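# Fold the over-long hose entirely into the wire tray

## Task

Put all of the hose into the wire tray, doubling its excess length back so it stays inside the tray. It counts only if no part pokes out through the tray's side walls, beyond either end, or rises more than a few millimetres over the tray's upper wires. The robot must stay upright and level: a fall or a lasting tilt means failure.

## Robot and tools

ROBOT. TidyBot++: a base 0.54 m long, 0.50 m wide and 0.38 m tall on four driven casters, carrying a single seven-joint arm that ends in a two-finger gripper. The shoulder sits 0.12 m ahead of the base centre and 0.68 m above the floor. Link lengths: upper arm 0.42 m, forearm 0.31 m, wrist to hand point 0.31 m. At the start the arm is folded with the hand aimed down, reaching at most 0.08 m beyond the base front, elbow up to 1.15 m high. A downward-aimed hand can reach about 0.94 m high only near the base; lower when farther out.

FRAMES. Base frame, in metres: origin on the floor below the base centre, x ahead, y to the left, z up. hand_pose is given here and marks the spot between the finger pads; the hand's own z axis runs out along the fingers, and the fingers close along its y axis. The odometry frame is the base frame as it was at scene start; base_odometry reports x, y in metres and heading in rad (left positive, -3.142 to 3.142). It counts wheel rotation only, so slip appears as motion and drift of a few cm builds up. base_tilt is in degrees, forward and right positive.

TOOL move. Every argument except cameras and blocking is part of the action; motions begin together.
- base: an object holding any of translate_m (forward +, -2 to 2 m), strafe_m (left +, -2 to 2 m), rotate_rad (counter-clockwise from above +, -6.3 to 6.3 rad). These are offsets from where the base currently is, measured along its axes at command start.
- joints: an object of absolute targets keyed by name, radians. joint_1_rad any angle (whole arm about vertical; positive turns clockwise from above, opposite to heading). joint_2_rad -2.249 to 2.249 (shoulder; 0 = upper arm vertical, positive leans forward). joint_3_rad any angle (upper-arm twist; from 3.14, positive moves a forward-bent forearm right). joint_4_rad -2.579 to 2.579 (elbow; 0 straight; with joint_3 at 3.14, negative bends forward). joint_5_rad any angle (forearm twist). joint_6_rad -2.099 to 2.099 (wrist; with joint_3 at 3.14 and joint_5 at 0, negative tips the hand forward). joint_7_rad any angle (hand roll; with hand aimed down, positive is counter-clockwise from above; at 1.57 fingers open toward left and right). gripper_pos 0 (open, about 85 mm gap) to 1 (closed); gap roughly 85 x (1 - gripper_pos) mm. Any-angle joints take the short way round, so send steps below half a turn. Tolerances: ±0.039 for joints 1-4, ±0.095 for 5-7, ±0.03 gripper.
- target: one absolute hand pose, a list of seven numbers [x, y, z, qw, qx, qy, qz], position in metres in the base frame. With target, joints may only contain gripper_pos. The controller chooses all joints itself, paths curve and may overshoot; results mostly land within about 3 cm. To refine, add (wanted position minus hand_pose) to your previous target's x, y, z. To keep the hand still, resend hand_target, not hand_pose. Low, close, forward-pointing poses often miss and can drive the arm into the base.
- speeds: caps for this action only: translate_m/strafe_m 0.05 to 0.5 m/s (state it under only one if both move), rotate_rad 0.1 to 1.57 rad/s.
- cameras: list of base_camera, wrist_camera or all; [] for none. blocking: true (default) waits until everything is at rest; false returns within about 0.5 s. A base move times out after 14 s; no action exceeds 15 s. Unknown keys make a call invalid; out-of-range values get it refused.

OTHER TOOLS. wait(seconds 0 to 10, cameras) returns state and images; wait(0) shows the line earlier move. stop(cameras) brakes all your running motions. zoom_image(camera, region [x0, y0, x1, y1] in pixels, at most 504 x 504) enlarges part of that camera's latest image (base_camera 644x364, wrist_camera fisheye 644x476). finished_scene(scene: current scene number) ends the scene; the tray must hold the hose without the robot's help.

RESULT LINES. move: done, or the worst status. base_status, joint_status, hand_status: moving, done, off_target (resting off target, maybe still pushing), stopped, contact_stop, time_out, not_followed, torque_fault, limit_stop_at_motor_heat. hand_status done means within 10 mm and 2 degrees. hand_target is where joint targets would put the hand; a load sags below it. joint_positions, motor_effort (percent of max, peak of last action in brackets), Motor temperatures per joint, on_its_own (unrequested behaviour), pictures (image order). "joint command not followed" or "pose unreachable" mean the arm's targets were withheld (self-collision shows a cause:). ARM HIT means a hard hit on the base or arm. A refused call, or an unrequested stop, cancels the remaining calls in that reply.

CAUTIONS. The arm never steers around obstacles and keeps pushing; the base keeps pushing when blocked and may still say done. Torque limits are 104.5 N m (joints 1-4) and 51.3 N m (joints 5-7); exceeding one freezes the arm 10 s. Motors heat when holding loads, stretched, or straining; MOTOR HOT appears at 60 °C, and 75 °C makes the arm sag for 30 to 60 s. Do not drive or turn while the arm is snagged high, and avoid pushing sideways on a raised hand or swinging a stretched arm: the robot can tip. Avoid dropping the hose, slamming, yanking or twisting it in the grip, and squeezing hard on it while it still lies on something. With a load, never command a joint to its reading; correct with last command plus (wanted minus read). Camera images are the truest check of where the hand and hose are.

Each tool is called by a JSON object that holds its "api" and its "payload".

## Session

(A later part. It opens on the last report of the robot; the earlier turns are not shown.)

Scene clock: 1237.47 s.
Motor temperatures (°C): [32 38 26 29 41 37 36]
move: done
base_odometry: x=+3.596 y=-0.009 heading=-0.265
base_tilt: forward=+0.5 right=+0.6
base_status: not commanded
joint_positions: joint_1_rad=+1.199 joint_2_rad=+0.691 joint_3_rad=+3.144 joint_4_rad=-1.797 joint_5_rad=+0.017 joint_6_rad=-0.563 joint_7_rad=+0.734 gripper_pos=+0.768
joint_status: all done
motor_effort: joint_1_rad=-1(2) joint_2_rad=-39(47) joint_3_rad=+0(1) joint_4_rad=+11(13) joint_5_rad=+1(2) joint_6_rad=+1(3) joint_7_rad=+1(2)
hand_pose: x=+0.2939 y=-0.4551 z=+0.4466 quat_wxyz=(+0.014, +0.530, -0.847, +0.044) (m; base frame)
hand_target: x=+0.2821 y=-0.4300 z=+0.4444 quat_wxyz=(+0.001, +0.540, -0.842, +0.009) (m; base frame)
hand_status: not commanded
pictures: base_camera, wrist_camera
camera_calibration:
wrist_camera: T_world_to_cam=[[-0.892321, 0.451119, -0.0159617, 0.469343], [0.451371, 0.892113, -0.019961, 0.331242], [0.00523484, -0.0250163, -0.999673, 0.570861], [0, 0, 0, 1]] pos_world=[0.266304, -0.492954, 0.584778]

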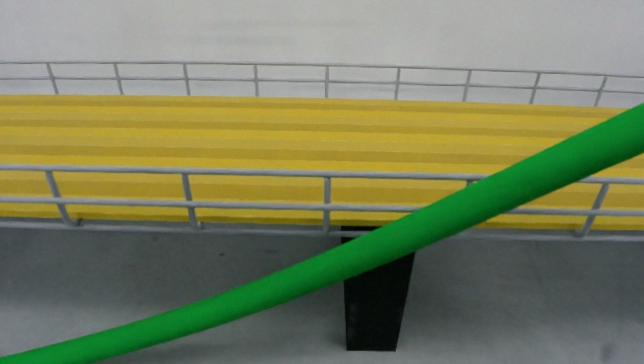

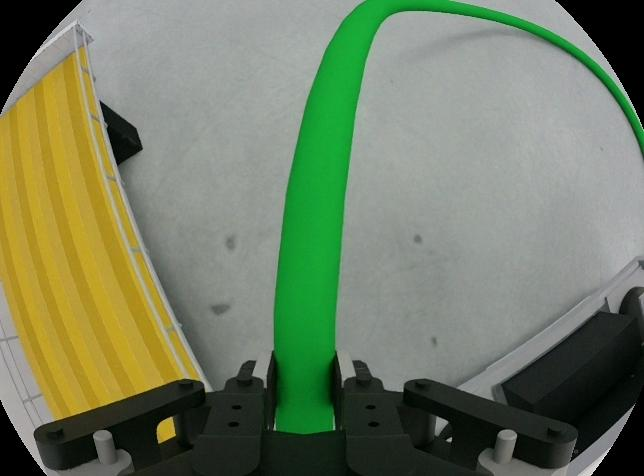

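{"api": "move", "payload": {"base": {"translate_m": 0.08, "strafe_m": -0.145}, "speeds": {"translate_m": 0.2}, "joints": {"joint_1_rad": 0.89, "joint_2_rad": 0.752, "joint_3_rad": 3.14, "joint_4_rad": -1.441, "joint_5_rad": 0.0, "joint_6_rad": -0.931, "joint_7_rad": 0.659}, "cameras": []}}

{"api": "move", "payload": {"joints": {"joint_1_rad": 0.609, "joint_2_rad": 0.929, "joint_3_rad": 3.14, "joint_4_rad": -1.059, "joint_5_rad": 0.0, "joint_6_rad": -1.136, "joint_7_rad": 0.577}}}

Scene clock: 1257.90 s.
Motor temperatures (°C): [32 38 26 29 41 37 36]
move: done
base_odometry: x=+3.635 y=-0.170 heading=-0.265
base_tilt: forward=+0.6 right=+0.6
base_status: done
joint_positions: joint_1_rad=+0.907 joint_2_rad=+0.754 joint_3_rad=+3.144 joint_4_rad=-1.476 joint_5_rad=+0.017 joint_6_rad=-0.882 joint_7_rad=+0.698 gripper_pos=+0.768
joint_status: all done
motor_effort: joint_1_rad=-1(4) joint_2_rad=-45(47) joint_3_rad=-1(3) joint_4_rad=+16(17) joint_5_rad=+1(2) joint_6_rad=+2(3) joint_7_rad=+1(2)
hand_pose: x=+0.4522 y=-0.4320 z=+0.4849 quat_wxyz=(+0.007, +0.633, -0.774, +0.014) (m; base frame)
hand_target: x=+0.4658 y=-0.4247 z=+0.4946 quat_wxyz=(-0.001, +0.621, -0.783, +0.009) (m; base frame)
hand_status: not commanded
pictures: none
No camera images: "cameras" was empty.

Scene clock: 1259.43 s.
Motor temperatures (°C): [32 38 26 29 41 37 36]
move: off_target
base_odometry: x=+3.635 y=-0.170 heading=-0.265
base_tilt: forward=+0.5 right=+0.6
base_status: not commanded
joint_positions: joint_1_rad=+0.622 joint_2_rad=+0.931 joint_3_rad=+3.144 joint_4_rad=-1.102 joint_5_rad=+0.017 joint_6_rad=-1.095 joint_7_rad=+0.623 gripper_pos=+0.768
joint_status: joint_4_rad off_target (ended at -1.102, target -1.059); the others done
motor_effort: joint_1_rad=-3(6) joint_2_rad=-53(54) joint_3_rad=-1(4) joint_4_rad=+19(20) joint_5_rad=-1(2) joint_6_rad=+3(4) joint_7_rad=+0(2)
hand_pose: x=+0.6232 y=-0.3667 z=+0.4817 quat_wxyz=(+0.007, +0.710, -0.704, +0.008) (m; base frame)
hand_target: x=+0.6369 y=-0.3585 z=+0.4951 quat_wxyz=(-0.002, +0.696, -0.718, +0.009) (m; base frame)
hand_status: not commanded
pictures: base_camera, wrist_camera
camera_calibration:
wrist_camera: T_world_to_cam=[[-0.999055, 0.00793428, 0.0427219, 0.599546], [0.00908203, 0.999601, 0.026739, 0.397033], [-0.0424927, 0.0271017, -0.998729, 0.654846], [0, 0, 0, 1]] pos_world=[0.6232, -0.419379, 0.617784]

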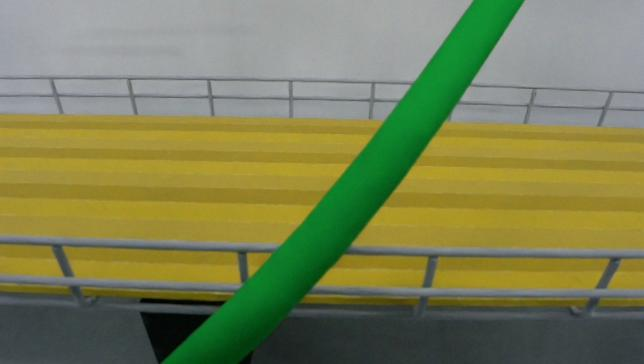

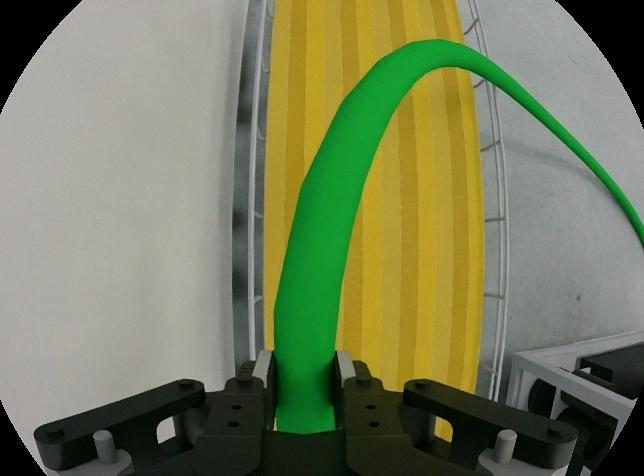

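{"api": "move", "payload": {"joints": {"joint_1_rad": 0.609, "joint_2_rad": 1.308, "joint_3_rad": 3.14, "joint_4_rad": -1.088, "joint_5_rad": 0.0, "joint_6_rad": -0.70, "joint_7_rad": 0.577}}}

Scene clock: 1276.03 s.
Motor temperatures (°C): [32 38 26 29 41 37 36]
move: done
base_odometry: x=+3.635 y=-0.170 heading=-0.265
base_tilt: forward=+0.5 right=+0.6
base_status: not commanded
joint_positions: joint_1_rad=+0.622 joint_2_rad=+1.287 joint_3_rad=+3.144 joint_4_rad=-1.084 joint_5_rad=+0.017 joint_6_rad=-0.752 joint_7_rad=+0.620 gripper_pos=+0.768
joint_status: all done
motor_effort: joint_1_rad=-2(4) joint_2_rad=-49(53) joint_3_rad=-2(3) joint_4_rad=+12(19) joint_5_rad=+0(2) joint_6_rad=+1(2) joint_7_rad=+1(2)
hand_pose: x=+0.6283 y=-0.3692 z=+0.2631 quat_wxyz=(+0.005, +0.710, -0.704, +0.011) (m; base frame)
hand_target: x=+0.6401 y=-0.3606 z=+0.2492 quat_wxyz=(-0.005, +0.696, -0.718, +0.022) (m; base frame)
hand_status: not commanded
pictures: base_camera, wrist_camera
camera_calibration:
wrist_camera: T_world_to_cam=[[-0.999305, 0.00597732, 0.0367913, 0.615004], [0.00694955, 0.999629, 0.0263544, 0.406737], [-0.0366202, 0.0265918, -0.998975, 0.433048], [0, 0, 0, 1]] pos_world=[0.627609, -0.421777, 0.399258]

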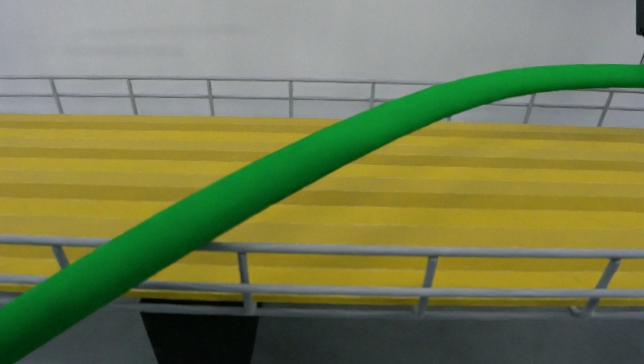

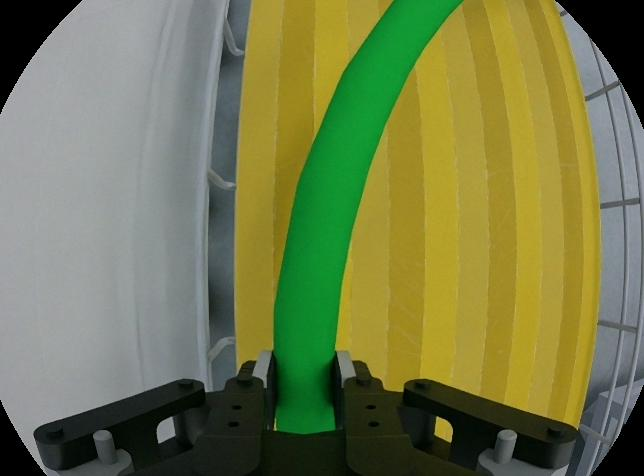

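{"api": "move", "payload": {"joints": {"joint_1_rad": 0.612, "joint_2_rad": 1.448, "joint_3_rad": 3.14, "joint_4_rad": -1.015, "joint_5_rad": 0.0, "joint_6_rad": -0.635, "joint_7_rad": 0.577}}}

Scene clock: 1279.73 s.
Motor temperatures (°C): [32 38 26 29 41 37 36]
move: off_target
base_odometry: x=+3.635 y=-0.170 heading=-0.265
base_tilt: forward=+0.5 right=+0.6
base_status: not commanded
joint_positions: joint_1_rad=+0.622 joint_2_rad=+1.409 joint_3_rad=+3.144 joint_4_rad=-1.031 joint_5_rad=+0.017 joint_6_rad=-0.688 joint_7_rad=+0.619 gripper_pos=+0.768
joint_status: joint_2_rad off_target (ended at +1.409, target +1.448); the others done
motor_effort: joint_1_rad=-1(3) joint_2_rad=-48(51) joint_3_rad=-1(3) joint_4_rad=+12(13) joint_5_rad=+0(1) joint_6_rad=+3(3) joint_7_rad=+1(1)
hand_pose: x=+0.6233 y=-0.3653 z=+0.1983 quat_wxyz=(+0.005, +0.710, -0.704, +0.008) (m; base frame)
hand_target: x=+0.6347 y=-0.3592 z=+0.1776 quat_wxyz=(-0.005, +0.695, -0.719, +0.021) (m; base frame)
hand_status: not commanded
pictures: base_camera, wrist_camera
camera_calibration:
wrist_camera: T_world_to_cam=[[-0.99916, 0.00583107, 0.0405593, 0.61148], [0.0070489, 0.999527, 0.029948, 0.403754], [-0.0403654, 0.0302088, -0.998728, 0.371621], [0, 0, 0, 1]] pos_world=[0.623121, -0.418354, 0.334256]

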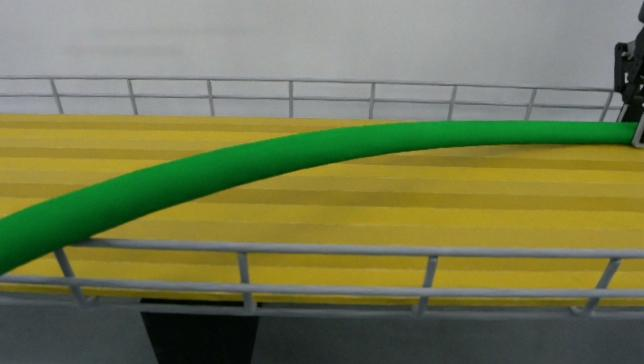

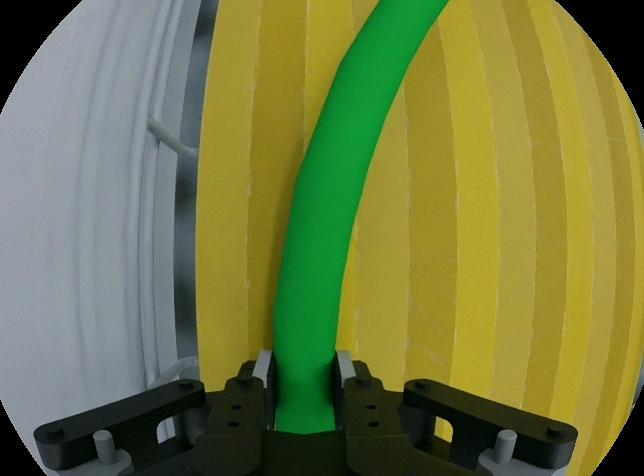

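{"api": "move", "payload": {"joints": {"joint_1_rad": 0.612, "joint_2_rad": 1.475, "joint_3_rad": 3.14, "joint_4_rad": -1.005, "joint_5_rad": 0.0, "joint_6_rad": -0.62, "joint_7_rad": 0.577}, "cameras": []}}

{"api": "move", "payload": {"joints": {"gripper_pos": 0.45}}}

Scene clock: 1287.23 s.
Motor temperatures (°C): [32 38 26 29 41 37 36]
move: off_target
base_odometry: x=+3.635 y=-0.170 heading=-0.265
base_tilt: forward=+0.6 right=+0.6
base_status: not commanded
joint_positions: joint_1_rad=+0.622 joint_2_rad=+1.411 joint_3_rad=+3.144 joint_4_rad=-1.029 joint_5_rad=+0.017 joint_6_rad=-0.687 joint_7_rad=+0.619 gripper_pos=+0.768
joint_status: joint_2_rad off_target (ended at +1.411, target +1.475); the others done
motor_effort: joint_1_rad=-3(4) joint_2_rad=-41(46) joint_3_rad=-3(3) joint_4_rad=+13(14) joint_5_rad=-1(1) joint_6_rad=+8(8) joint_7_rad=+1(1)
hand_pose: x=+0.6235 y=-0.3654 z=+0.1975 quat_wxyz=(+0.005, +0.710, -0.704, +0.008) (m; base frame)
hand_target: x=+0.6318 y=-0.3571 z=+0.1630 quat_wxyz=(-0.005, +0.695, -0.719, +0.020) (m; base frame)
hand_status: not commanded
pictures: none
No camera images: "cameras" was empty.

Scene clock: 1288.07 s.
Motor temperatures (°C): [32 38 26 29 41 37 36]
move: done
base_odometry: x=+3.635 y=-0.170 heading=-0.265
base_tilt: forward=+0.6 right=+0.6
base_status: not commanded
joint_positions: joint_1_rad=+0.626 joint_2_rad=+1.423 joint_3_rad=+3.145 joint_4_rad=-1.024 joint_5_rad=+0.017 joint_6_rad=-0.670 joint_7_rad=+0.619 gripper_pos=+0.450
joint_status: all done
motor_effort: joint_1_rad=-3(8) joint_2_rad=-43(47) joint_3_rad=-2(7) joint_4_rad=+15(20) joint_5_rad=-1(4) joint_6_rad=+8(15) joint_7_rad=+0(1)
hand_pose: x=+0.6236 y=-0.3690 z=+0.1910 quat_wxyz=(+0.005, +0.709, -0.705, +0.013) (m; base frame)
hand_target: x=+0.6318 y=-0.3571 z=+0.1630 quat_wxyz=(-0.005, +0.695, -0.719, +0.020) (m; base frame)
hand_status: not commanded
pictures: base_camera, wrist_camera
camera_calibration:
wrist_camera: T_world_to_cam=[[-0.999424, 0.00982793, 0.0324739, 0.61527], [0.0105871, 0.999673, 0.0232906, 0.406831], [-0.0322343, 0.023621, -0.999201, 0.357006], [0, 0, 0, 1]] pos_world=[0.622117, -0.421178, 0.327265]

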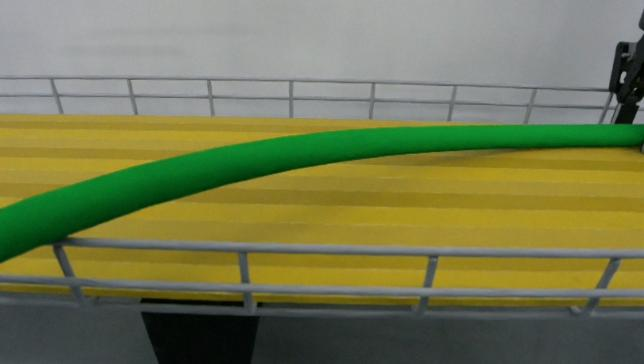

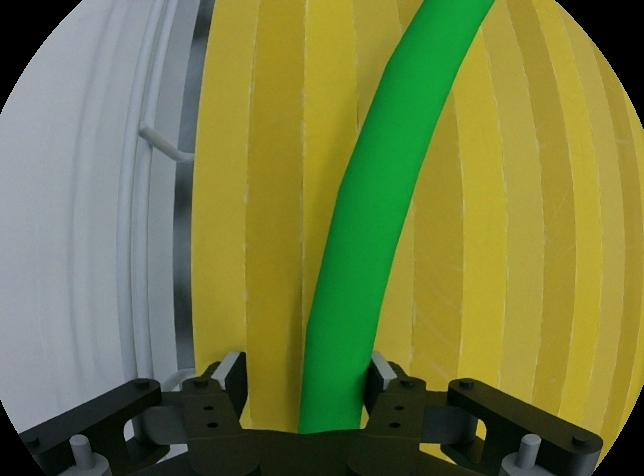

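{"api": "move", "payload": {"base": {"translate_m": -0.05}, "speeds": {"translate_m": 0.1}}}

Scene clock: 1293.73 s.
Motor temperatures (°C): [32 38 26 29 41 37 36]
move: done
base_odometry: x=+3.586 y=-0.157 heading=-0.265
base_tilt: forward=+0.5 right=+0.6
base_status: done
joint_positions: joint_1_rad=+0.614 joint_2_rad=+1.428 joint_3_rad=+3.145 joint_4_rad=-1.007 joint_5_rad=+0.017 joint_6_rad=-0.643 joint_7_rad=+0.617 gripper_pos=+0.450
joint_status: not commanded
motor_effort: joint_1_rad=-1(3) joint_2_rad=-44(47) joint_3_rad=+1(2) joint_4_rad=+9(14) joint_5_rad=+0(1) joint_6_rad=+1(8) joint_7_rad=+0(1)
hand_pose: x=+0.6404 y=-0.3719 z=+0.1921 quat_wxyz=(+0.001, +0.712, -0.701, +0.032) (m; base frame)
hand_target: x=+0.6318 y=-0.3571 z=+0.1630 quat_wxyz=(-0.005, +0.695, -0.719, +0.020) (m; base frame)
hand_status: not commanded
pictures: base_camera, wrist_camera
camera_calibration:
wrist_camera: T_world_to_cam=[[-1, -0.000127568, 0.000387263, 0.634902], [-0.000127132, 0.999999, 0.00112486, 0.420705], [-0.000387406, 0.00112481, -0.999999, 0.330131], [0, 0, 0, 1]] pos_world=[0.635083, -0.420995, 0.329412]

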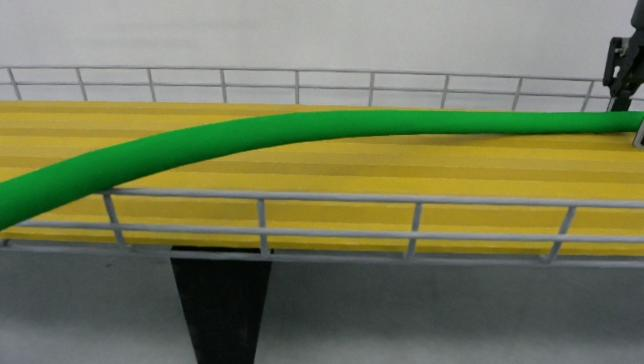

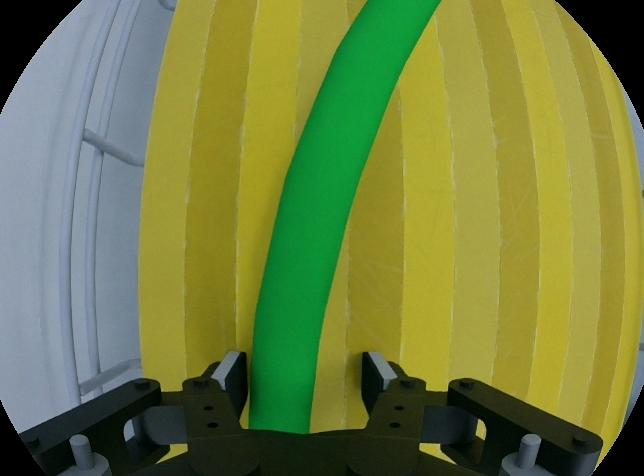

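{"api": "move", "payload": {"joints": {"joint_1_rad": 0.612, "joint_2_rad": 1.29, "joint_3_rad": 3.14, "joint_4_rad": -1.10, "joint_5_rad": 0.0, "joint_6_rad": -0.70, "joint_7_rad": 0.577}, "cameras": []}}

{"api": "move", "payload": {"joints": {"joint_1_rad": 0.612, "joint_2_rad": 0.45, "joint_3_rad": 3.14, "joint_4_rad": -1.35, "joint_5_rad": 0.0, "joint_6_rad": -1.15, "joint_7_rad": 2.17}}}

Scene clock: 1300.73 s.
Motor temperatures (°C): [32 38 26 29 41 37 36]
move: done
base_odometry: x=+3.586 y=-0.157 heading=-0.265
base_tilt: forward=+0.5 right=+0.6
base_status: not commanded
joint_positions: joint_1_rad=+0.614 joint_2_rad=+1.268 joint_3_rad=+3.145 joint_4_rad=-1.078 joint_5_rad=+0.017 joint_6_rad=-0.656 joint_7_rad=+0.617 gripper_pos=+0.450
joint_status: all done
motor_effort: joint_1_rad=+0(2) joint_2_rad=-49(54) joint_3_rad=+1(2) joint_4_rad=+12(13) joint_5_rad=+0(1) joint_6_rad=+2(2) joint_7_rad=+1(1)
hand_pose: x=+0.6643 y=-0.3888 z=+0.2792 quat_wxyz=(-0.005, +0.711, -0.700, +0.070) (m; base frame)
hand_target: x=+0.6400 y=-0.3629 z=+0.2579 quat_wxyz=(-0.006, +0.695, -0.719, +0.025) (m; base frame)
hand_status: not commanded
pictures: none
No camera images: "cameras" was empty.

Scene clock: 1303.37 s.
Motor temperatures (°C): [32 38 26 29 41 37 36]
move: done
base_odometry: x=+3.586 y=-0.157 heading=-0.265
base_tilt: forward=+0.5 right=+0.6
base_status: not commanded
joint_positions: joint_1_rad=+0.614 joint_2_rad=+0.434 joint_3_rad=+3.145 joint_4_rad=-1.322 joint_5_rad=+0.017 joint_6_rad=-1.095 joint_7_rad=+2.124 gripper_pos=+0.450
joint_status: all done
motor_effort: joint_1_rad=-1(1) joint_2_rad=-35(54) joint_3_rad=+0(2) joint_4_rad=+17(18) joint_5_rad=+0(2) joint_6_rad=+3(4) joint_7_rad=+0(2)
hand_pose: x=+0.5864 y=-0.3354 z=+0.7078 quat_wxyz=(+0.087, +0.989, -0.029, +0.116) (m; base frame)
hand_target: x=+0.5691 y=-0.3133 z=+0.6837 quat_wxyz=(+0.054, +0.995, -0.006, +0.079) (m; base frame)
hand_status: not commanded
pictures: base_camera, wrist_camera
camera_calibration:
wrist_camera: T_world_to_cam=[[-0.101367, -0.973461, 0.20518, -0.417624], [-0.979656, 0.0617663, -0.190943, 0.779269], [0.173203, -0.220361, -0.959918, 0.641335], [0, 0, 0, 1]] pos_world=[0.610001, -0.313347, 0.850114]

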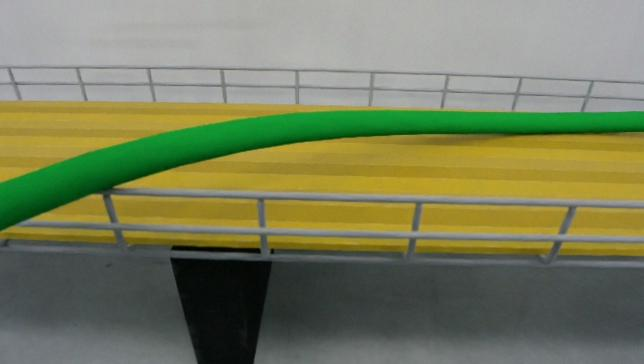

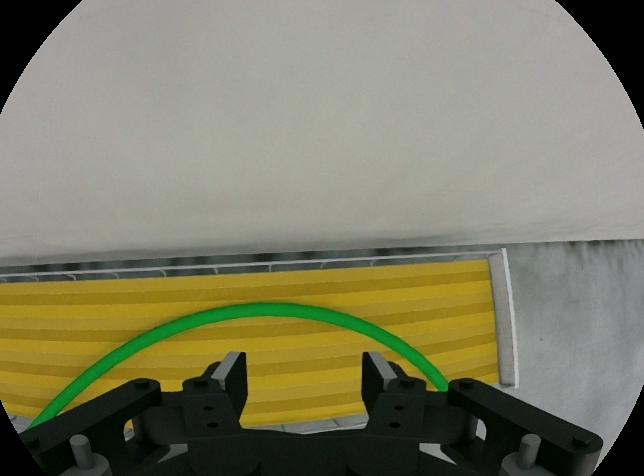

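{"api": "move", "payload": {"joints": {"joint_1_rad": -0.9, "joint_2_rad": 0.3, "joint_3_rad": 3.14, "joint_4_rad": -1.4, "joint_5_rad": 0.0, "joint_6_rad": -1.1, "joint_7_rad": 0.67, "gripper_pos": 0.3}, "cameras": ["wrist_camera"]}}

{"api": "move", "payload": {"joints": {"joint_1_rad": 1.4, "joint_2_rad": 0.3, "joint_3_rad": 3.14, "joint_4_rad": -1.4, "joint_5_rad": 0.0, "joint_6_rad": -1.1, "joint_7_rad": 2.97, "gripper_pos": 0.3}, "cameras": ["wrist_camera"]}}

Scene clock: 1312.97 s.
Motor temperatures (°C): [32 38 26 29 41 37 36]
move: done
base_odometry: x=+3.586 y=-0.157 heading=-0.265
base_tilt: forward=+0.5 right=+0.5
base_status: not commanded
joint_positions: joint_1_rad=-0.889 joint_2_rad=+0.297 joint_3_rad=+3.145 joint_4_rad=-1.370 joint_5_rad=+0.017 joint_6_rad=-1.096 joint_7_rad=+0.716 gripper_pos=+0.300
joint_status: all done
motor_effort: joint_1_rad=-1(3) joint_2_rad=-31(37) joint_3_rad=+0(3) joint_4_rad=+18(19) joint_5_rad=+0(2) joint_6_rad=+4(5) joint_7_rad=+0(3)
hand_pose: x=+0.4698 y=+0.4248 z=+0.7644 quat_wxyz=(-0.138, +0.982, +0.018, +0.127) (m; base frame)
hand_target: x=+0.4532 y=+0.4246 z=+0.7500 quat_wxyz=(-0.133, +0.985, +0.000, +0.105) (m; base frame)
hand_status: not commanded
pictures: wrist_camera
camera_calibration:
wrist_camera: T_world_to_cam=[[0.0453463, -0.972542, -0.228268, 0.560974], [-0.978684, 0.00256757, -0.205358, 0.664646], [0.200306, 0.232715, -0.951694, 0.67185], [0, 0, 0, 1]] pos_world=[0.490465, 0.387514, 0.903939]

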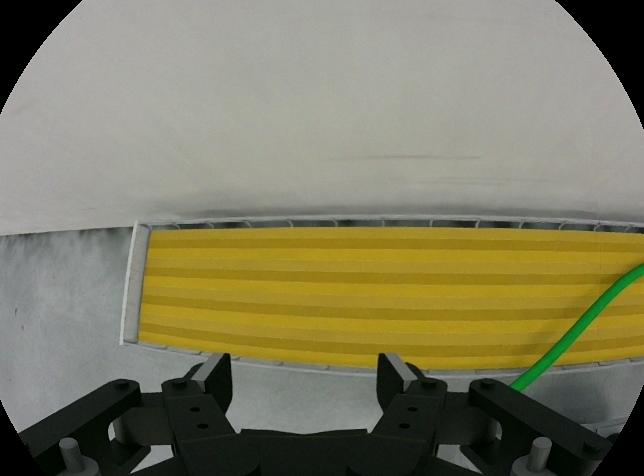

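Scene clock: 1316.70 s.
Motor temperatures (°C): [32 38 26 29 41 37 36]
move: done
base_odometry: x=+3.586 y=-0.157 heading=-0.265
base_tilt: forward=+0.5 right=+0.5
base_status: not commanded
joint_positions: joint_1_rad=+1.389 joint_2_rad=+0.297 joint_3_rad=+3.145 joint_4_rad=-1.371 joint_5_rad=+0.017 joint_6_rad=-1.096 joint_7_rad=+2.924 gripper_pos=+0.300
joint_status: all done
motor_effort: joint_1_rad=+0(3) joint_2_rad=-31(33) joint_3_rad=+0(3) joint_4_rad=+18(19) joint_5_rad=+0(2) joint_6_rad=+4(5) joint_7_rad=+0(2)
hand_pose: x=+0.2138 y=-0.5426 z=+0.7642 quat_wxyz=(+0.186, +0.982, -0.017, +0.029) (m; base frame)
hand_target: x=+0.2130 y=-0.5321 z=+0.7500 quat_wxyz=(+0.167, +0.985, +0.000, +0.029) (m; base frame)
hand_status: not commanded
pictures: wrist_camera
camera_calibration:
wrist_camera: T_world_to_cam=[[-0.0597653, -0.912868, 0.403856, -0.79656], [-0.998212, 0.05506, -0.0232653, 0.310052], [-0.000998168, -0.404525, -0.914527, 0.617007], [0, 0, 0, 1]] pos_world=[0.262507, -0.494632, 0.893179]

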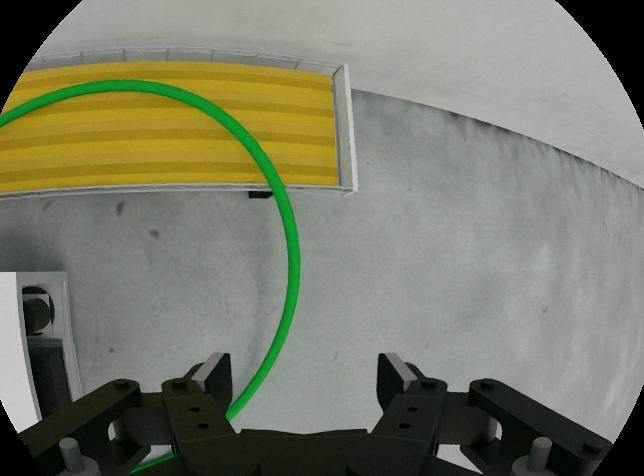

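{"api": "move", "payload": {"joints": {"joint_1_rad": -1.5, "joint_2_rad": 0.3, "joint_3_rad": 3.14, "joint_4_rad": -1.4, "joint_5_rad": 0.0, "joint_6_rad": -1.1, "joint_7_rad": 0.07, "gripper_pos": 0.3}, "cameras": ["wrist_camera"]}}

Scene clock: 1327.07 s.
Motor temperatures (°C): [32 38 26 29 41 37 36]
move: done
base_odometry: x=+3.586 y=-0.157 heading=-0.265
base_tilt: forward=+0.5 right=+0.6
base_status: not commanded
joint_positions: joint_1_rad=-1.489 joint_2_rad=+0.297 joint_3_rad=+3.145 joint_4_rad=-1.371 joint_5_rad=+0.017 joint_6_rad=-1.096 joint_7_rad=+0.116 gripper_pos=+0.300
joint_status: all done
motor_effort: joint_1_rad=-1(3) joint_2_rad=-31(33) joint_3_rad=+0(3) joint_4_rad=+18(20) joint_5_rad=+0(2) joint_6_rad=+4(5) joint_7_rad=+0(2)
hand_pose: x=+0.1686 y=+0.5485 z=+0.7642 quat_wxyz=(-0.186, +0.982, +0.018, +0.027) (m; base frame)
hand_target: x=+0.1551 y=+0.5391 z=+0.7500 quat_wxyz=(-0.170, +0.985, +0.000, +0.012) (m; base frame)
hand_status: not commanded
pictures: wrist_camera
camera_calibration:
wrist_camera: T_world_to_cam=[[0.0287358, -0.946162, -0.322416, 0.755148], [-0.999587, -0.0273457, -0.00884099, 0.239314], [-0.000451688, 0.322537, -0.946557, 0.683878], [0, 0, 0, 1]] pos_world=[0.217825, 0.500461, 0.892917]

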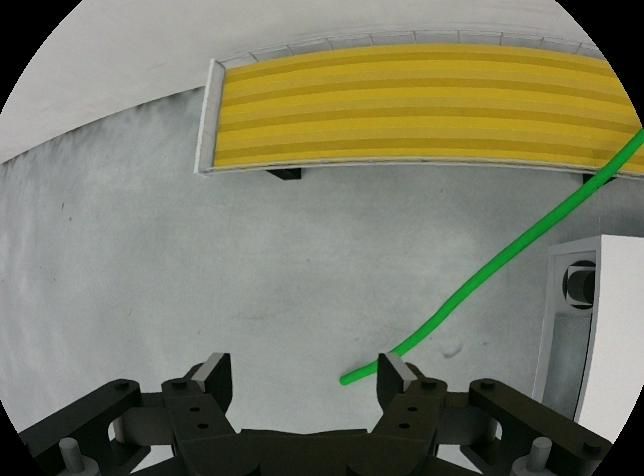

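{"api": "move", "payload": {"joints": {"joint_1_rad": 2.6, "joint_2_rad": 0.3, "joint_3_rad": 3.14, "joint_4_rad": -1.4, "joint_5_rad": 0.0, "joint_6_rad": -1.1, "joint_7_rad": 4.17, "gripper_pos": 0.3}, "cameras": ["wrist_camera"]}}

Scene clock: 1384.17 s.
Motor temperatures (°C): [32 38 26 29 41 37 36]
move: done
base_odometry: x=+3.586 y=-0.157 heading=-0.265
base_tilt: forward=+0.5 right=+0.6
base_status: not commanded
joint_positions: joint_1_rad=-3.672 joint_2_rad=+0.297 joint_3_rad=+3.145 joint_4_rad=-1.371 joint_5_rad=+0.017 joint_6_rad=-1.096 joint_7_rad=-2.067 gripper_pos=+0.300
joint_status: all done
motor_effort: joint_1_rad=-1(3) joint_2_rad=-31(33) joint_3_rad=+0(3) joint_4_rad=+18(19) joint_5_rad=+0(2) joint_6_rad=+4(4) joint_7_rad=+1(2)
hand_pose: x=-0.3583 y=-0.2746 z=+0.7642 quat_wxyz=(+0.084, +0.982, +0.018, -0.168) (m; base frame)
hand_target: x=-0.3429 y=-0.2804 z=+0.7500 quat_wxyz=(+0.088, +0.985, +0.000, -0.145) (m; base frame)
hand_status: not commanded
pictures: wrist_camera
camera_calibration:
wrist_camera: T_world_to_cam=[[0.0642636, -0.97638, 0.206282, -0.408072], [-0.927262, 0.0179812, 0.373981, -0.564141], [-0.368857, -0.215311, -0.904204, 0.637035], [0, 0, 0, 1]] pos_world=[-0.261907, -0.251129, 0.871166]

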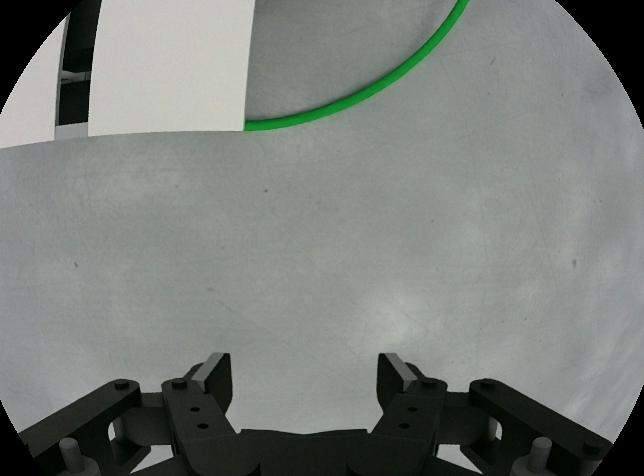

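{"api": "move", "payload": {"base": {"rotate_rad": 0.45}, "speeds": {"rotate_rad": 0.5}, "cameras": ["wrist_camera"]}}

Scene clock: 1411.53 s.
Motor temperatures (°C): [32 38 26 29 41 37 36]
move: done
base_odometry: x=+3.586 y=-0.157 heading=+0.184
base_tilt: forward=+0.5 right=+0.6
base_status: done
joint_positions: joint_1_rad=-3.679 joint_2_rad=+0.296 joint_3_rad=+3.145 joint_4_rad=-1.371 joint_5_rad=+0.017 joint_6_rad=-1.096 joint_7_rad=-2.069 gripper_pos=+0.300
joint_status: not commanded
motor_effort: joint_1_rad=+0(3) joint_2_rad=-31(32) joint_3_rad=+0(2) joint_4_rad=+18(18) joint_5_rad=+0(1) joint_6_rad=+3(4) joint_7_rad=+0(1)
hand_pose: x=-0.3565 y=-0.2775 z=+0.7646 quat_wxyz=(+0.085, +0.982, +0.020, -0.167) (m; base frame)
hand_target: x=-0.3429 y=-0.2804 z=+0.7500 quat_wxyz=(+0.088, +0.985, +0.000, -0.145) (m; base frame)
hand_status: not commanded
pictures: wrist_camera
camera_calibration:
wrist_camera: T_world_to_cam=[[0.0688732, -0.975875, 0.20718, -0.410003], [-0.927201, 0.0140272, 0.374302, -0.563849], [-0.368179, -0.217877, -0.903866, 0.636784], [0, 0, 0, 1]] pos_world=[-0.260113, -0.253462, 0.871562]

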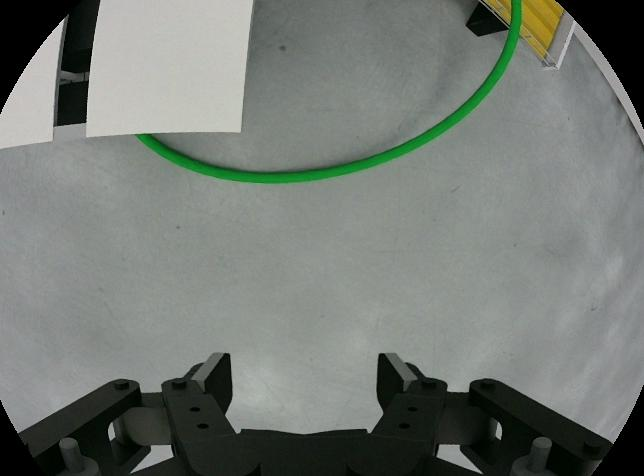

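{"api": "move", "payload": {"base": {"translate_m": 0.053, "strafe_m": 0.063, "rotate_rad": 0.35}, "speeds": {"translate_m": 0.1, "rotate_rad": 0.4}, "joints": {"joint_1_rad": -1.117, "joint_2_rad": 0.66, "joint_3_rad": 3.14, "joint_4_rad": -1.44, "joint_5_rad": 0.0, "joint_6_rad": -1.02, "joint_7_rad": -1.452, "gripper_pos": 0.3}, "cameras": ["wrist_camera", "base_camera"]}}

Scene clock: 1445.30 s.
Motor temperatures (°C): [32 37 26 29 41 37 36]
move: done
base_odometry: x=+3.627 y=-0.086 heading=+0.534
base_tilt: forward=+0.6 right=+0.5
base_status: done
joint_positions: joint_1_rad=-1.126 joint_2_rad=+0.633 joint_3_rad=+3.145 joint_4_rad=-1.412 joint_5_rad=+0.017 joint_6_rad=-1.072 joint_7_rad=-1.498 gripper_pos=+0.300
joint_status: all done
motor_effort: joint_1_rad=+0(4) joint_2_rad=-39(40) joint_3_rad=+0(3) joint_4_rad=+14(19) joint_5_rad=+0(3) joint_6_rad=+0(4) joint_7_rad=+1(2)
hand_pose: x=+0.3542 y=+0.4819 z=+0.5665 quat_wxyz=(-0.015, +0.566, -0.824, +0.001) (m; base frame)
hand_target: x=+0.3520 y=+0.4827 z=+0.5443 quat_wxyz=(-0.009, +0.580, -0.815, -0.006) (m; base frame)
hand_status: not commanded
pictures: base_camera, wrist_camera
camera_calibration:
wrist_camera: T_world_to_cam=[[-0.928209, 0.371092, 0.0267999, 0.129409], [0.372054, 0.9254, 0.0721915, -0.569697], [0.00198909, 0.0769798, -0.997031, 0.664412], [0, 0, 0, 1]] pos_world=[0.330754, 0.428029, 0.700098]

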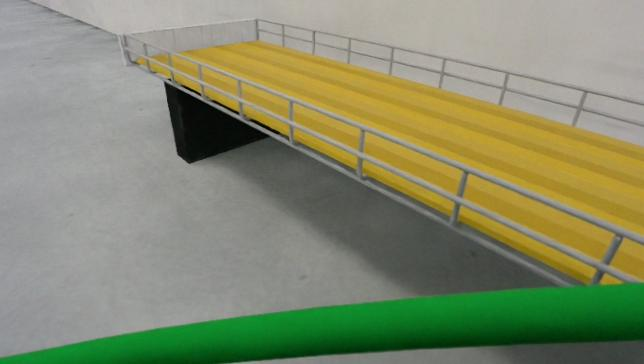

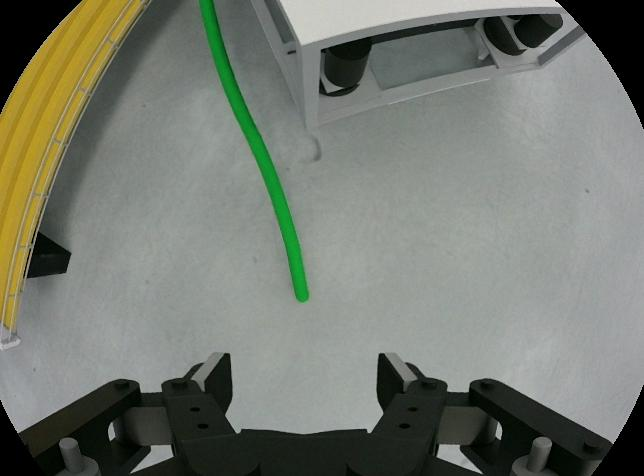

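{"api": "move", "payload": {"joints": {"joint_1_rad": -1.06, "joint_2_rad": 1.425, "joint_3_rad": 3.14, "joint_4_rad": -1.326, "joint_5_rad": 0.0, "joint_6_rad": -0.343, "joint_7_rad": -1.184, "gripper_pos": 0.3}, "cameras": ["wrist_camera"]}}

Scene clock: 1461.23 s.
Motor temperatures (°C): [32 37 26 29 41 37 36]
move: done
base_odometry: x=+3.627 y=-0.086 heading=+0.534
base_tilt: forward=+0.6 right=+0.5
base_status: not commanded
joint_positions: joint_1_rad=-1.076 joint_2_rad=+1.402 joint_3_rad=+3.145 joint_4_rad=-1.347 joint_5_rad=+0.017 joint_6_rad=-0.397 joint_7_rad=-1.229 gripper_pos=+0.300
joint_status: all done
motor_effort: joint_1_rad=-1(2) joint_2_rad=-44(48) joint_3_rad=+0(2) joint_4_rad=+6(14) joint_5_rad=+0(2) joint_6_rad=+0(1) joint_7_rad=+1(1)
hand_pose: x=+0.3748 y=+0.4688 z=+0.1508 quat_wxyz=(+0.000, +0.657, -0.754, +0.005) (m; base frame)
hand_target: x=+0.3862 y=+0.4816 z=+0.1413 quat_wxyz=(-0.022, +0.662, -0.749, -0.009) (m; base frame)
hand_status: not commanded
pictures: wrist_camera
camera_calibration:
wrist_camera: T_world_to_cam=[[-0.987658, 0.152128, 0.037268, 0.287839], [0.153644, 0.987237, 0.0418991, -0.477773], [-0.0304183, 0.047108, -0.998427, 0.277292], [0, 0, 0, 1]] pos_world=[0.366128, 0.414824, 0.286147]

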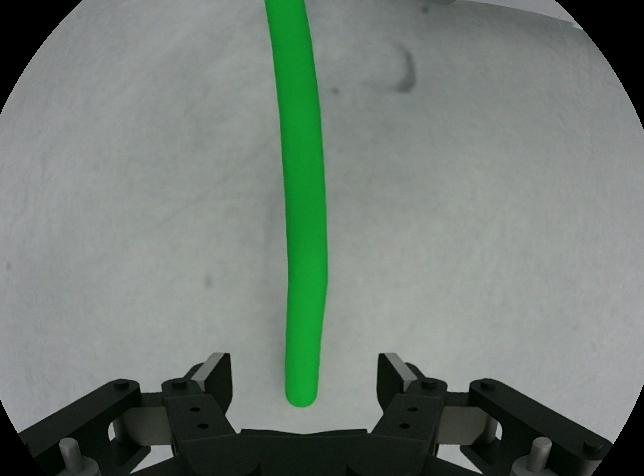

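{"api": "move", "payload": {"joints": {"joint_1_rad": -1.06, "joint_2_rad": 1.71, "joint_3_rad": 3.14, "joint_4_rad": -1.048, "joint_5_rad": 0.0, "joint_6_rad": -0.336, "joint_7_rad": -1.184, "gripper_pos": 0.3}, "cameras": ["wrist_camera"]}}

Scene clock: 1467.17 s.
Motor temperatures (°C): [32 38 26 29 41 37 36]
move: done
base_odometry: x=+3.627 y=-0.086 heading=+0.534
base_tilt: forward=+0.6 right=+0.5
base_status: not commanded
joint_positions: joint_1_rad=-1.076 joint_2_rad=+1.692 joint_3_rad=+3.145 joint_4_rad=-1.067 joint_5_rad=+0.017 joint_6_rad=-0.385 joint_7_rad=-1.228 gripper_pos=+0.300
joint_status: all done
motor_effort: joint_1_rad=-1(2) joint_2_rad=-44(48) joint_3_rad=+1(1) joint_4_rad=+6(8) joint_5_rad=+0(2) joint_6_rad=+0(1) joint_7_rad=+1(2)
hand_pose: x=+0.3748 y=+0.4692 z=+0.0282 quat_wxyz=(-0.001, +0.657, -0.754, +0.005) (m; base frame)
hand_target: x=+0.3855 y=+0.4802 z=+0.0210 quat_wxyz=(-0.022, +0.662, -0.749, -0.009) (m; base frame)
hand_status: not commanded
pictures: wrist_camera
camera_calibration:
wrist_camera: T_world_to_cam=[[-0.987936, 0.150384, 0.0369823, 0.293331], [0.151926, 0.987449, 0.0431733, -0.472521], [-0.0300256, 0.048271, -0.998383, 0.154154], [0, 0, 0, 1]] pos_world=[0.366209, 0.415037, 0.163457]

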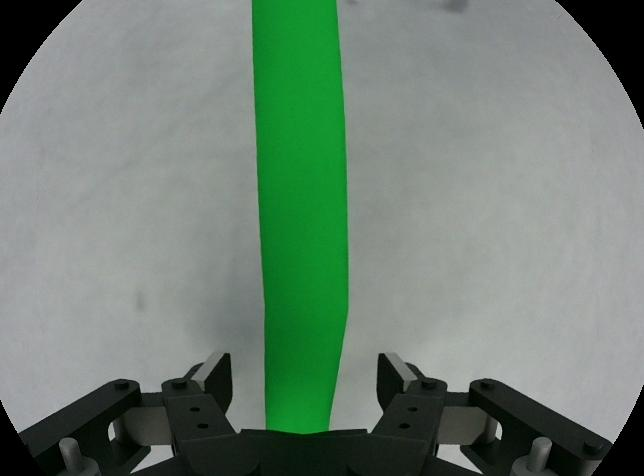

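{"api": "move", "payload": {"joints": {"gripper_pos": 0.85}, "cameras": []}}

{"api": "move", "payload": {"joints": {"joint_1_rad": -1.06, "joint_2_rad": 1.2, "joint_3_rad": 3.14, "joint_4_rad": -1.5, "joint_5_rad": 0.0, "joint_6_rad": -0.52, "joint_7_rad": -1.184}, "cameras": ["wrist_camera"]}}

Scene clock: 1487.53 s.
Motor temperatures (°C): [32 38 26 29 41 37 36]
move: off_target
base_odometry: x=+3.627 y=-0.086 heading=+0.534
base_tilt: forward=+0.6 right=+0.5
base_status: not commanded
joint_positions: joint_1_rad=-1.076 joint_2_rad=+1.692 joint_3_rad=+3.145 joint_4_rad=-1.067 joint_5_rad=+0.017 joint_6_rad=-0.385 joint_7_rad=-1.228 gripper_pos=+0.748
joint_status: gripper_pos off_target (ended at +0.748, target +0.850)
motor_effort: joint_1_rad=+0(1) joint_2_rad=-44(45) joint_3_rad=+0(1) joint_4_rad=+6(7) joint_5_rad=+0(0) joint_6_rad=+1(1) joint_7_rad=+1(1)
hand_pose: x=+0.3750 y=+0.4692 z=+0.0282 quat_wxyz=(-0.001, +0.657, -0.754, +0.005) (m; base frame)
hand_target: x=+0.3855 y=+0.4802 z=+0.0210 quat_wxyz=(-0.022, +0.662, -0.749, -0.009) (m; base frame)
hand_status: not commanded
pictures: none
No camera images: "cameras" was empty.

Scene clock: 1489.27 s.
Motor temperatures (°C): [32 38 26 29 41 37 36]
move: done
base_odometry: x=+3.627 y=-0.086 heading=+0.534
base_tilt: forward=+0.5 right=+0.6
base_status: not commanded
joint_positions: joint_1_rad=-1.076 joint_2_rad=+1.191 joint_3_rad=+3.145 joint_4_rad=-1.475 joint_5_rad=+0.017 joint_6_rad=-0.466 joint_7_rad=-1.225 gripper_pos=+0.748
joint_status: all done
motor_effort: joint_1_rad=+0(1) joint_2_rad=-45(50) joint_3_rad=+1(2) joint_4_rad=+7(9) joint_5_rad=+0(1) joint_6_rad=+0(2) joint_7_rad=+0(2)
hand_pose: x=+0.3767 y=+0.4714 z=+0.2467 quat_wxyz=(-0.006, +0.658, -0.753, +0.003) (m; base frame)
hand_target: x=+0.3625 y=+0.4392 z=+0.2397 quat_wxyz=(+0.037, +0.662, -0.749, +0.012) (m; base frame)
hand_status: not commanded
pictures: wrist_camera
camera_calibration:
wrist_camera: T_world_to_cam=[[-0.988316, 0.148969, 0.0322457, 0.288758], [0.150534, 0.987169, 0.0532551, -0.486242], [-0.0238986, 0.0574869, -0.99806, 0.365497], [0, 0, 0, 1]] pos_world=[0.367315, 0.415976, 0.381372]

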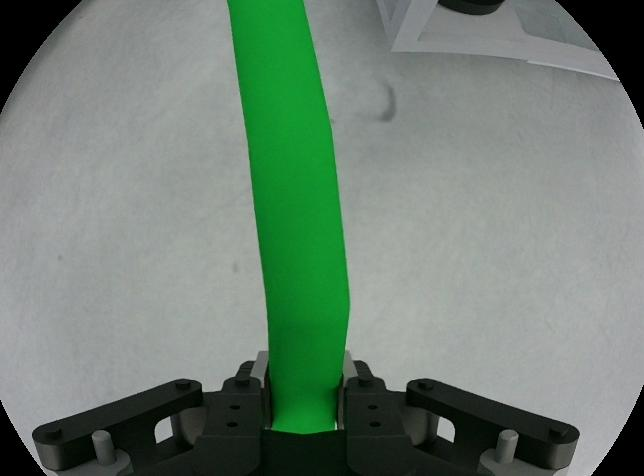

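{"api": "move", "payload": {"joints": {"joint_1_rad": -1.06, "joint_2_rad": 0.78, "joint_3_rad": 3.14, "joint_4_rad": -1.49, "joint_5_rad": 0.0, "joint_6_rad": -0.95, "joint_7_rad": -1.184}, "cameras": ["wrist_camera", "base_camera"]}}

Scene clock: 1508.23 s.
Motor temperatures (°C): [32 38 26 29 41 37 36]
move: done
base_odometry: x=+3.627 y=-0.086 heading=+0.534
base_tilt: forward=+0.6 right=+0.5
base_status: not commanded
joint_positions: joint_1_rad=-1.073 joint_2_rad=+0.772 joint_3_rad=+3.145 joint_4_rad=-1.481 joint_5_rad=+0.017 joint_6_rad=-0.891 joint_7_rad=-1.224 gripper_pos=+0.748
joint_status: all done
motor_effort: joint_1_rad=+0(2) joint_2_rad=-42(49) joint_3_rad=+1(2) joint_4_rad=+13(14) joint_5_rad=+1(2) joint_6_rad=-1(1) joint_7_rad=+0(1)
hand_pose: x=+0.3791 y=+0.4695 z=+0.4737 quat_wxyz=(-0.001, +0.655, -0.756, +0.008) (m; base frame)
hand_target: x=+0.3675 y=+0.4478 z=+0.4683 quat_wxyz=(+0.037, +0.662, -0.749, +0.012) (m; base frame)
hand_status: not commanded
pictures: base_camera, wrist_camera
camera_calibration:
wrist_camera: T_world_to_cam=[[-0.987072, 0.157136, 0.0315648, 0.280071], [0.158359, 0.986533, 0.0409217, -0.493598], [-0.0247095, 0.0453912, -0.998664, 0.598547], [0, 0, 0, 1]] pos_world=[0.369406, 0.415773, 0.609106]

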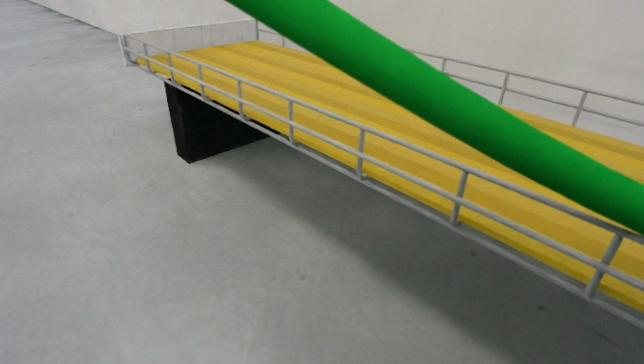

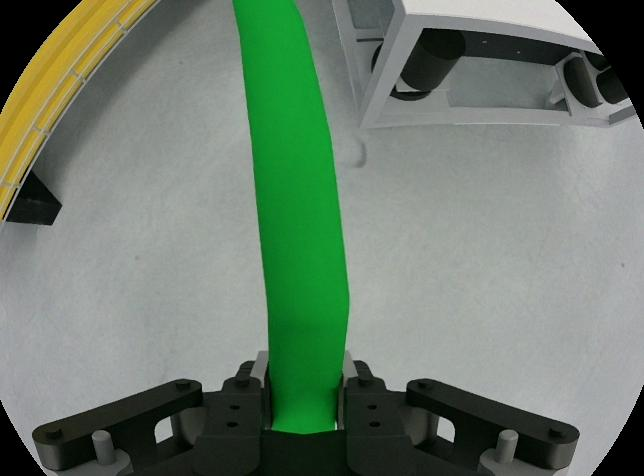

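{"api": "move", "payload": {"base": {"translate_m": 0.194, "strafe_m": 0.188, "rotate_rad": -0.45}, "speeds": {"translate_m": 0.15, "rotate_rad": 0.25}, "cameras": ["wrist_camera", "base_camera"]}}

Scene clock: 1513.00 s.
Motor temperatures (°C): [32 38 26 29 41 37 36]
move: done
base_odometry: x=+3.698 y=+0.175 heading=+0.083
base_tilt: forward=+0.5 right=+0.6
base_status: done
joint_positions: joint_1_rad=-1.060 joint_2_rad=+0.772 joint_3_rad=+3.143 joint_4_rad=-1.481 joint_5_rad=+0.017 joint_6_rad=-0.898 joint_7_rad=-1.224 gripper_pos=+0.748
joint_status: not commanded
motor_effort: joint_1_rad=+0(5) joint_2_rad=-42(44) joint_3_rad=+0(3) joint_4_rad=+13(14) joint_5_rad=+0(1) joint_6_rad=+0(1) joint_7_rad=+0(0)
hand_pose: x=+0.3835 y=+0.4647 z=+0.4738 quat_wxyz=(+0.002, +0.650, -0.760, +0.008) (m; base frame)
hand_target: x=+0.3675 y=+0.4478 z=+0.4683 quat_wxyz=(+0.037, +0.662, -0.749, +0.012) (m; base frame)
hand_status: not commanded
pictures: base_camera, wrist_camera
camera_calibration:
wrist_camera: T_world_to_cam=[[-0.984991, 0.169081, 0.0346886, 0.277361], [0.170284, 0.984765, 0.0352417, -0.490609], [-0.0282014, 0.0406197, -0.998777, 0.602586], [0, 0, 0, 1]] pos_world=[0.373735, 0.411761, 0.609517]

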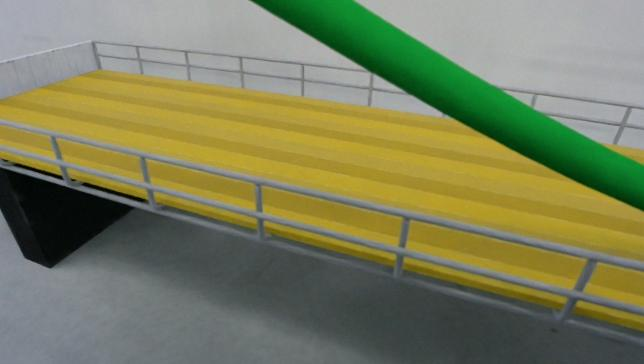

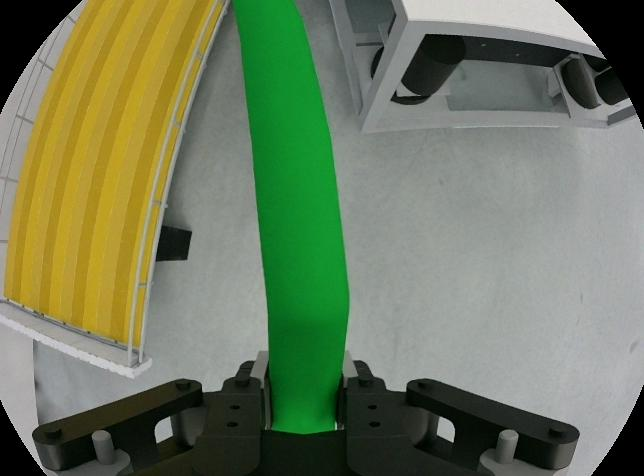

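{"api": "move", "payload": {"base": {"translate_m": 0.084, "strafe_m": 0.203, "rotate_rad": -0.348}, "speeds": {"translate_m": 0.15, "rotate_rad": 0.25}, "cameras": []}}

{"api": "move", "payload": {"joints": {"joint_1_rad": -0.80, "joint_2_rad": 0.88, "joint_3_rad": 3.14, "joint_4_rad": -1.25, "joint_5_rad": 0.0, "joint_6_rad": -1.08, "joint_7_rad": -0.84}, "cameras": []}}

{"api": "move", "payload": {"joints": {"joint_1_rad": -0.597, "joint_2_rad": 1.0, "joint_3_rad": 3.14, "joint_4_rad": -0.985, "joint_5_rad": 0.0, "joint_6_rad": -1.16, "joint_7_rad": -0.56}, "cameras": ["wrist_camera", "base_camera"]}}

Scene clock: 1524.67 s.
Motor temperatures (°C): [32 38 26 29 41 37 36]
move: done
base_odometry: x=+3.765 y=+0.385 heading=-0.266
base_tilt: forward=+0.6 right=+0.5
base_status: done
joint_positions: joint_1_rad=-1.060 joint_2_rad=+0.772 joint_3_rad=+3.143 joint_4_rad=-1.481 joint_5_rad=+0.017 joint_6_rad=-0.900 joint_7_rad=-1.223 gripper_pos=+0.748
joint_status: not commanded
motor_effort: joint_1_rad=+0(4) joint_2_rad=-43(44) joint_3_rad=+0(4) joint_4_rad=+13(14) joint_5_rad=+0(1) joint_6_rad=-1(1) joint_7_rad=+0(0)
hand_pose: x=+0.3829 y=+0.4643 z=+0.4739 quat_wxyz=(+0.003, +0.651, -0.759, +0.008) (m; base frame)
hand_target: x=+0.3675 y=+0.4478 z=+0.4683 quat_wxyz=(+0.037, +0.662, -0.749, +0.012) (m; base frame)
hand_status: not commanded
pictures: none
No camera images: "cameras" was empty.

Scene clock: 1526.30 s.
Motor temperatures (°C): [32 38 26 29 41 37 36]
move: done
base_odometry: x=+3.765 y=+0.385 heading=-0.266
base_tilt: forward=+0.5 right=+0.5
base_status: not commanded
joint_positions: joint_1_rad=-0.805 joint_2_rad=+0.859 joint_3_rad=+3.143 joint_4_rad=-1.267 joint_5_rad=+0.017 joint_6_rad=-1.021 joint_7_rad=-0.882 gripper_pos=+0.748
joint_status: all done
motor_effort: joint_1_rad=+0(4) joint_2_rad=-45(46) joint_3_rad=+1(4) joint_4_rad=+14(15) joint_5_rad=+1(3) joint_6_rad=-1(3) joint_7_rad=+0(1)
hand_pose: x=+0.5266 y=+0.4181 z=+0.4796 quat_wxyz=(+0.002, +0.682, -0.731, +0.008) (m; base frame)
hand_target: x=+0.5142 y=+0.4100 z=+0.4726 quat_wxyz=(+0.034, +0.693, -0.720, +0.001) (m; base frame)
hand_status: not commanded
pictures: none
No camera images: "cameras" was empty.

Scene clock: 1527.93 s.
Motor temperatures (°C): [32 38 26 29 41 37 36]
move: done
base_odometry: x=+3.765 y=+0.385 heading=-0.266
base_tilt: forward=+0.6 right=+0.6
base_status: not commanded
joint_positions: joint_1_rad=-0.607 joint_2_rad=+0.976 joint_3_rad=+3.143 joint_4_rad=-1.003 joint_5_rad=+0.017 joint_6_rad=-1.103 joint_7_rad=-0.604 gripper_pos=+0.748
joint_status: all done
motor_effort: joint_1_rad=+1(5) joint_2_rad=-50(50) joint_3_rad=+2(5) joint_4_rad=+15(16) joint_5_rad=+2(3) joint_6_rad=+0(2) joint_7_rad=+0(2)
hand_pose: x=+0.6597 y=+0.3707 z=+0.4823 quat_wxyz=(-0.028, +0.710, -0.703, +0.013) (m; base frame)
hand_target: x=+0.6477 y=+0.3620 z=+0.4713 quat_wxyz=(+0.002, +0.720, -0.694, -0.001) (m; base frame)
hand_status: not commanded
pictures: base_camera, wrist_camera
camera_calibration:
wrist_camera: T_world_to_cam=[[-0.999902, 0.00459468, -0.0131876, 0.658915], [0.00366683, 0.997573, 0.0695389, -0.356776], [0.0134751, 0.0694837, -0.997492, 0.583811], [0, 0, 0, 1]] pos_world=[0.652292, 0.312318, 0.615847]

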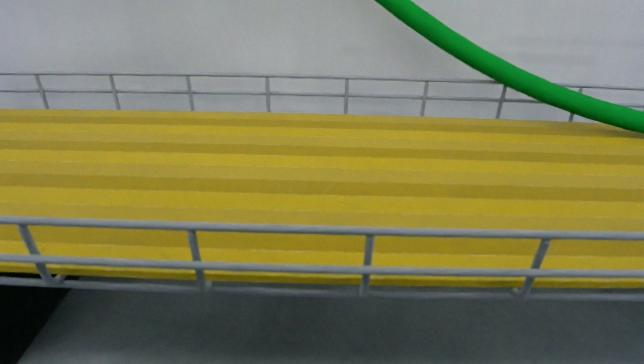

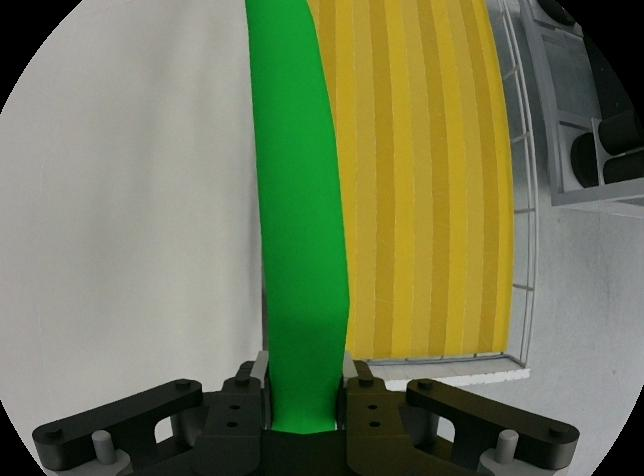

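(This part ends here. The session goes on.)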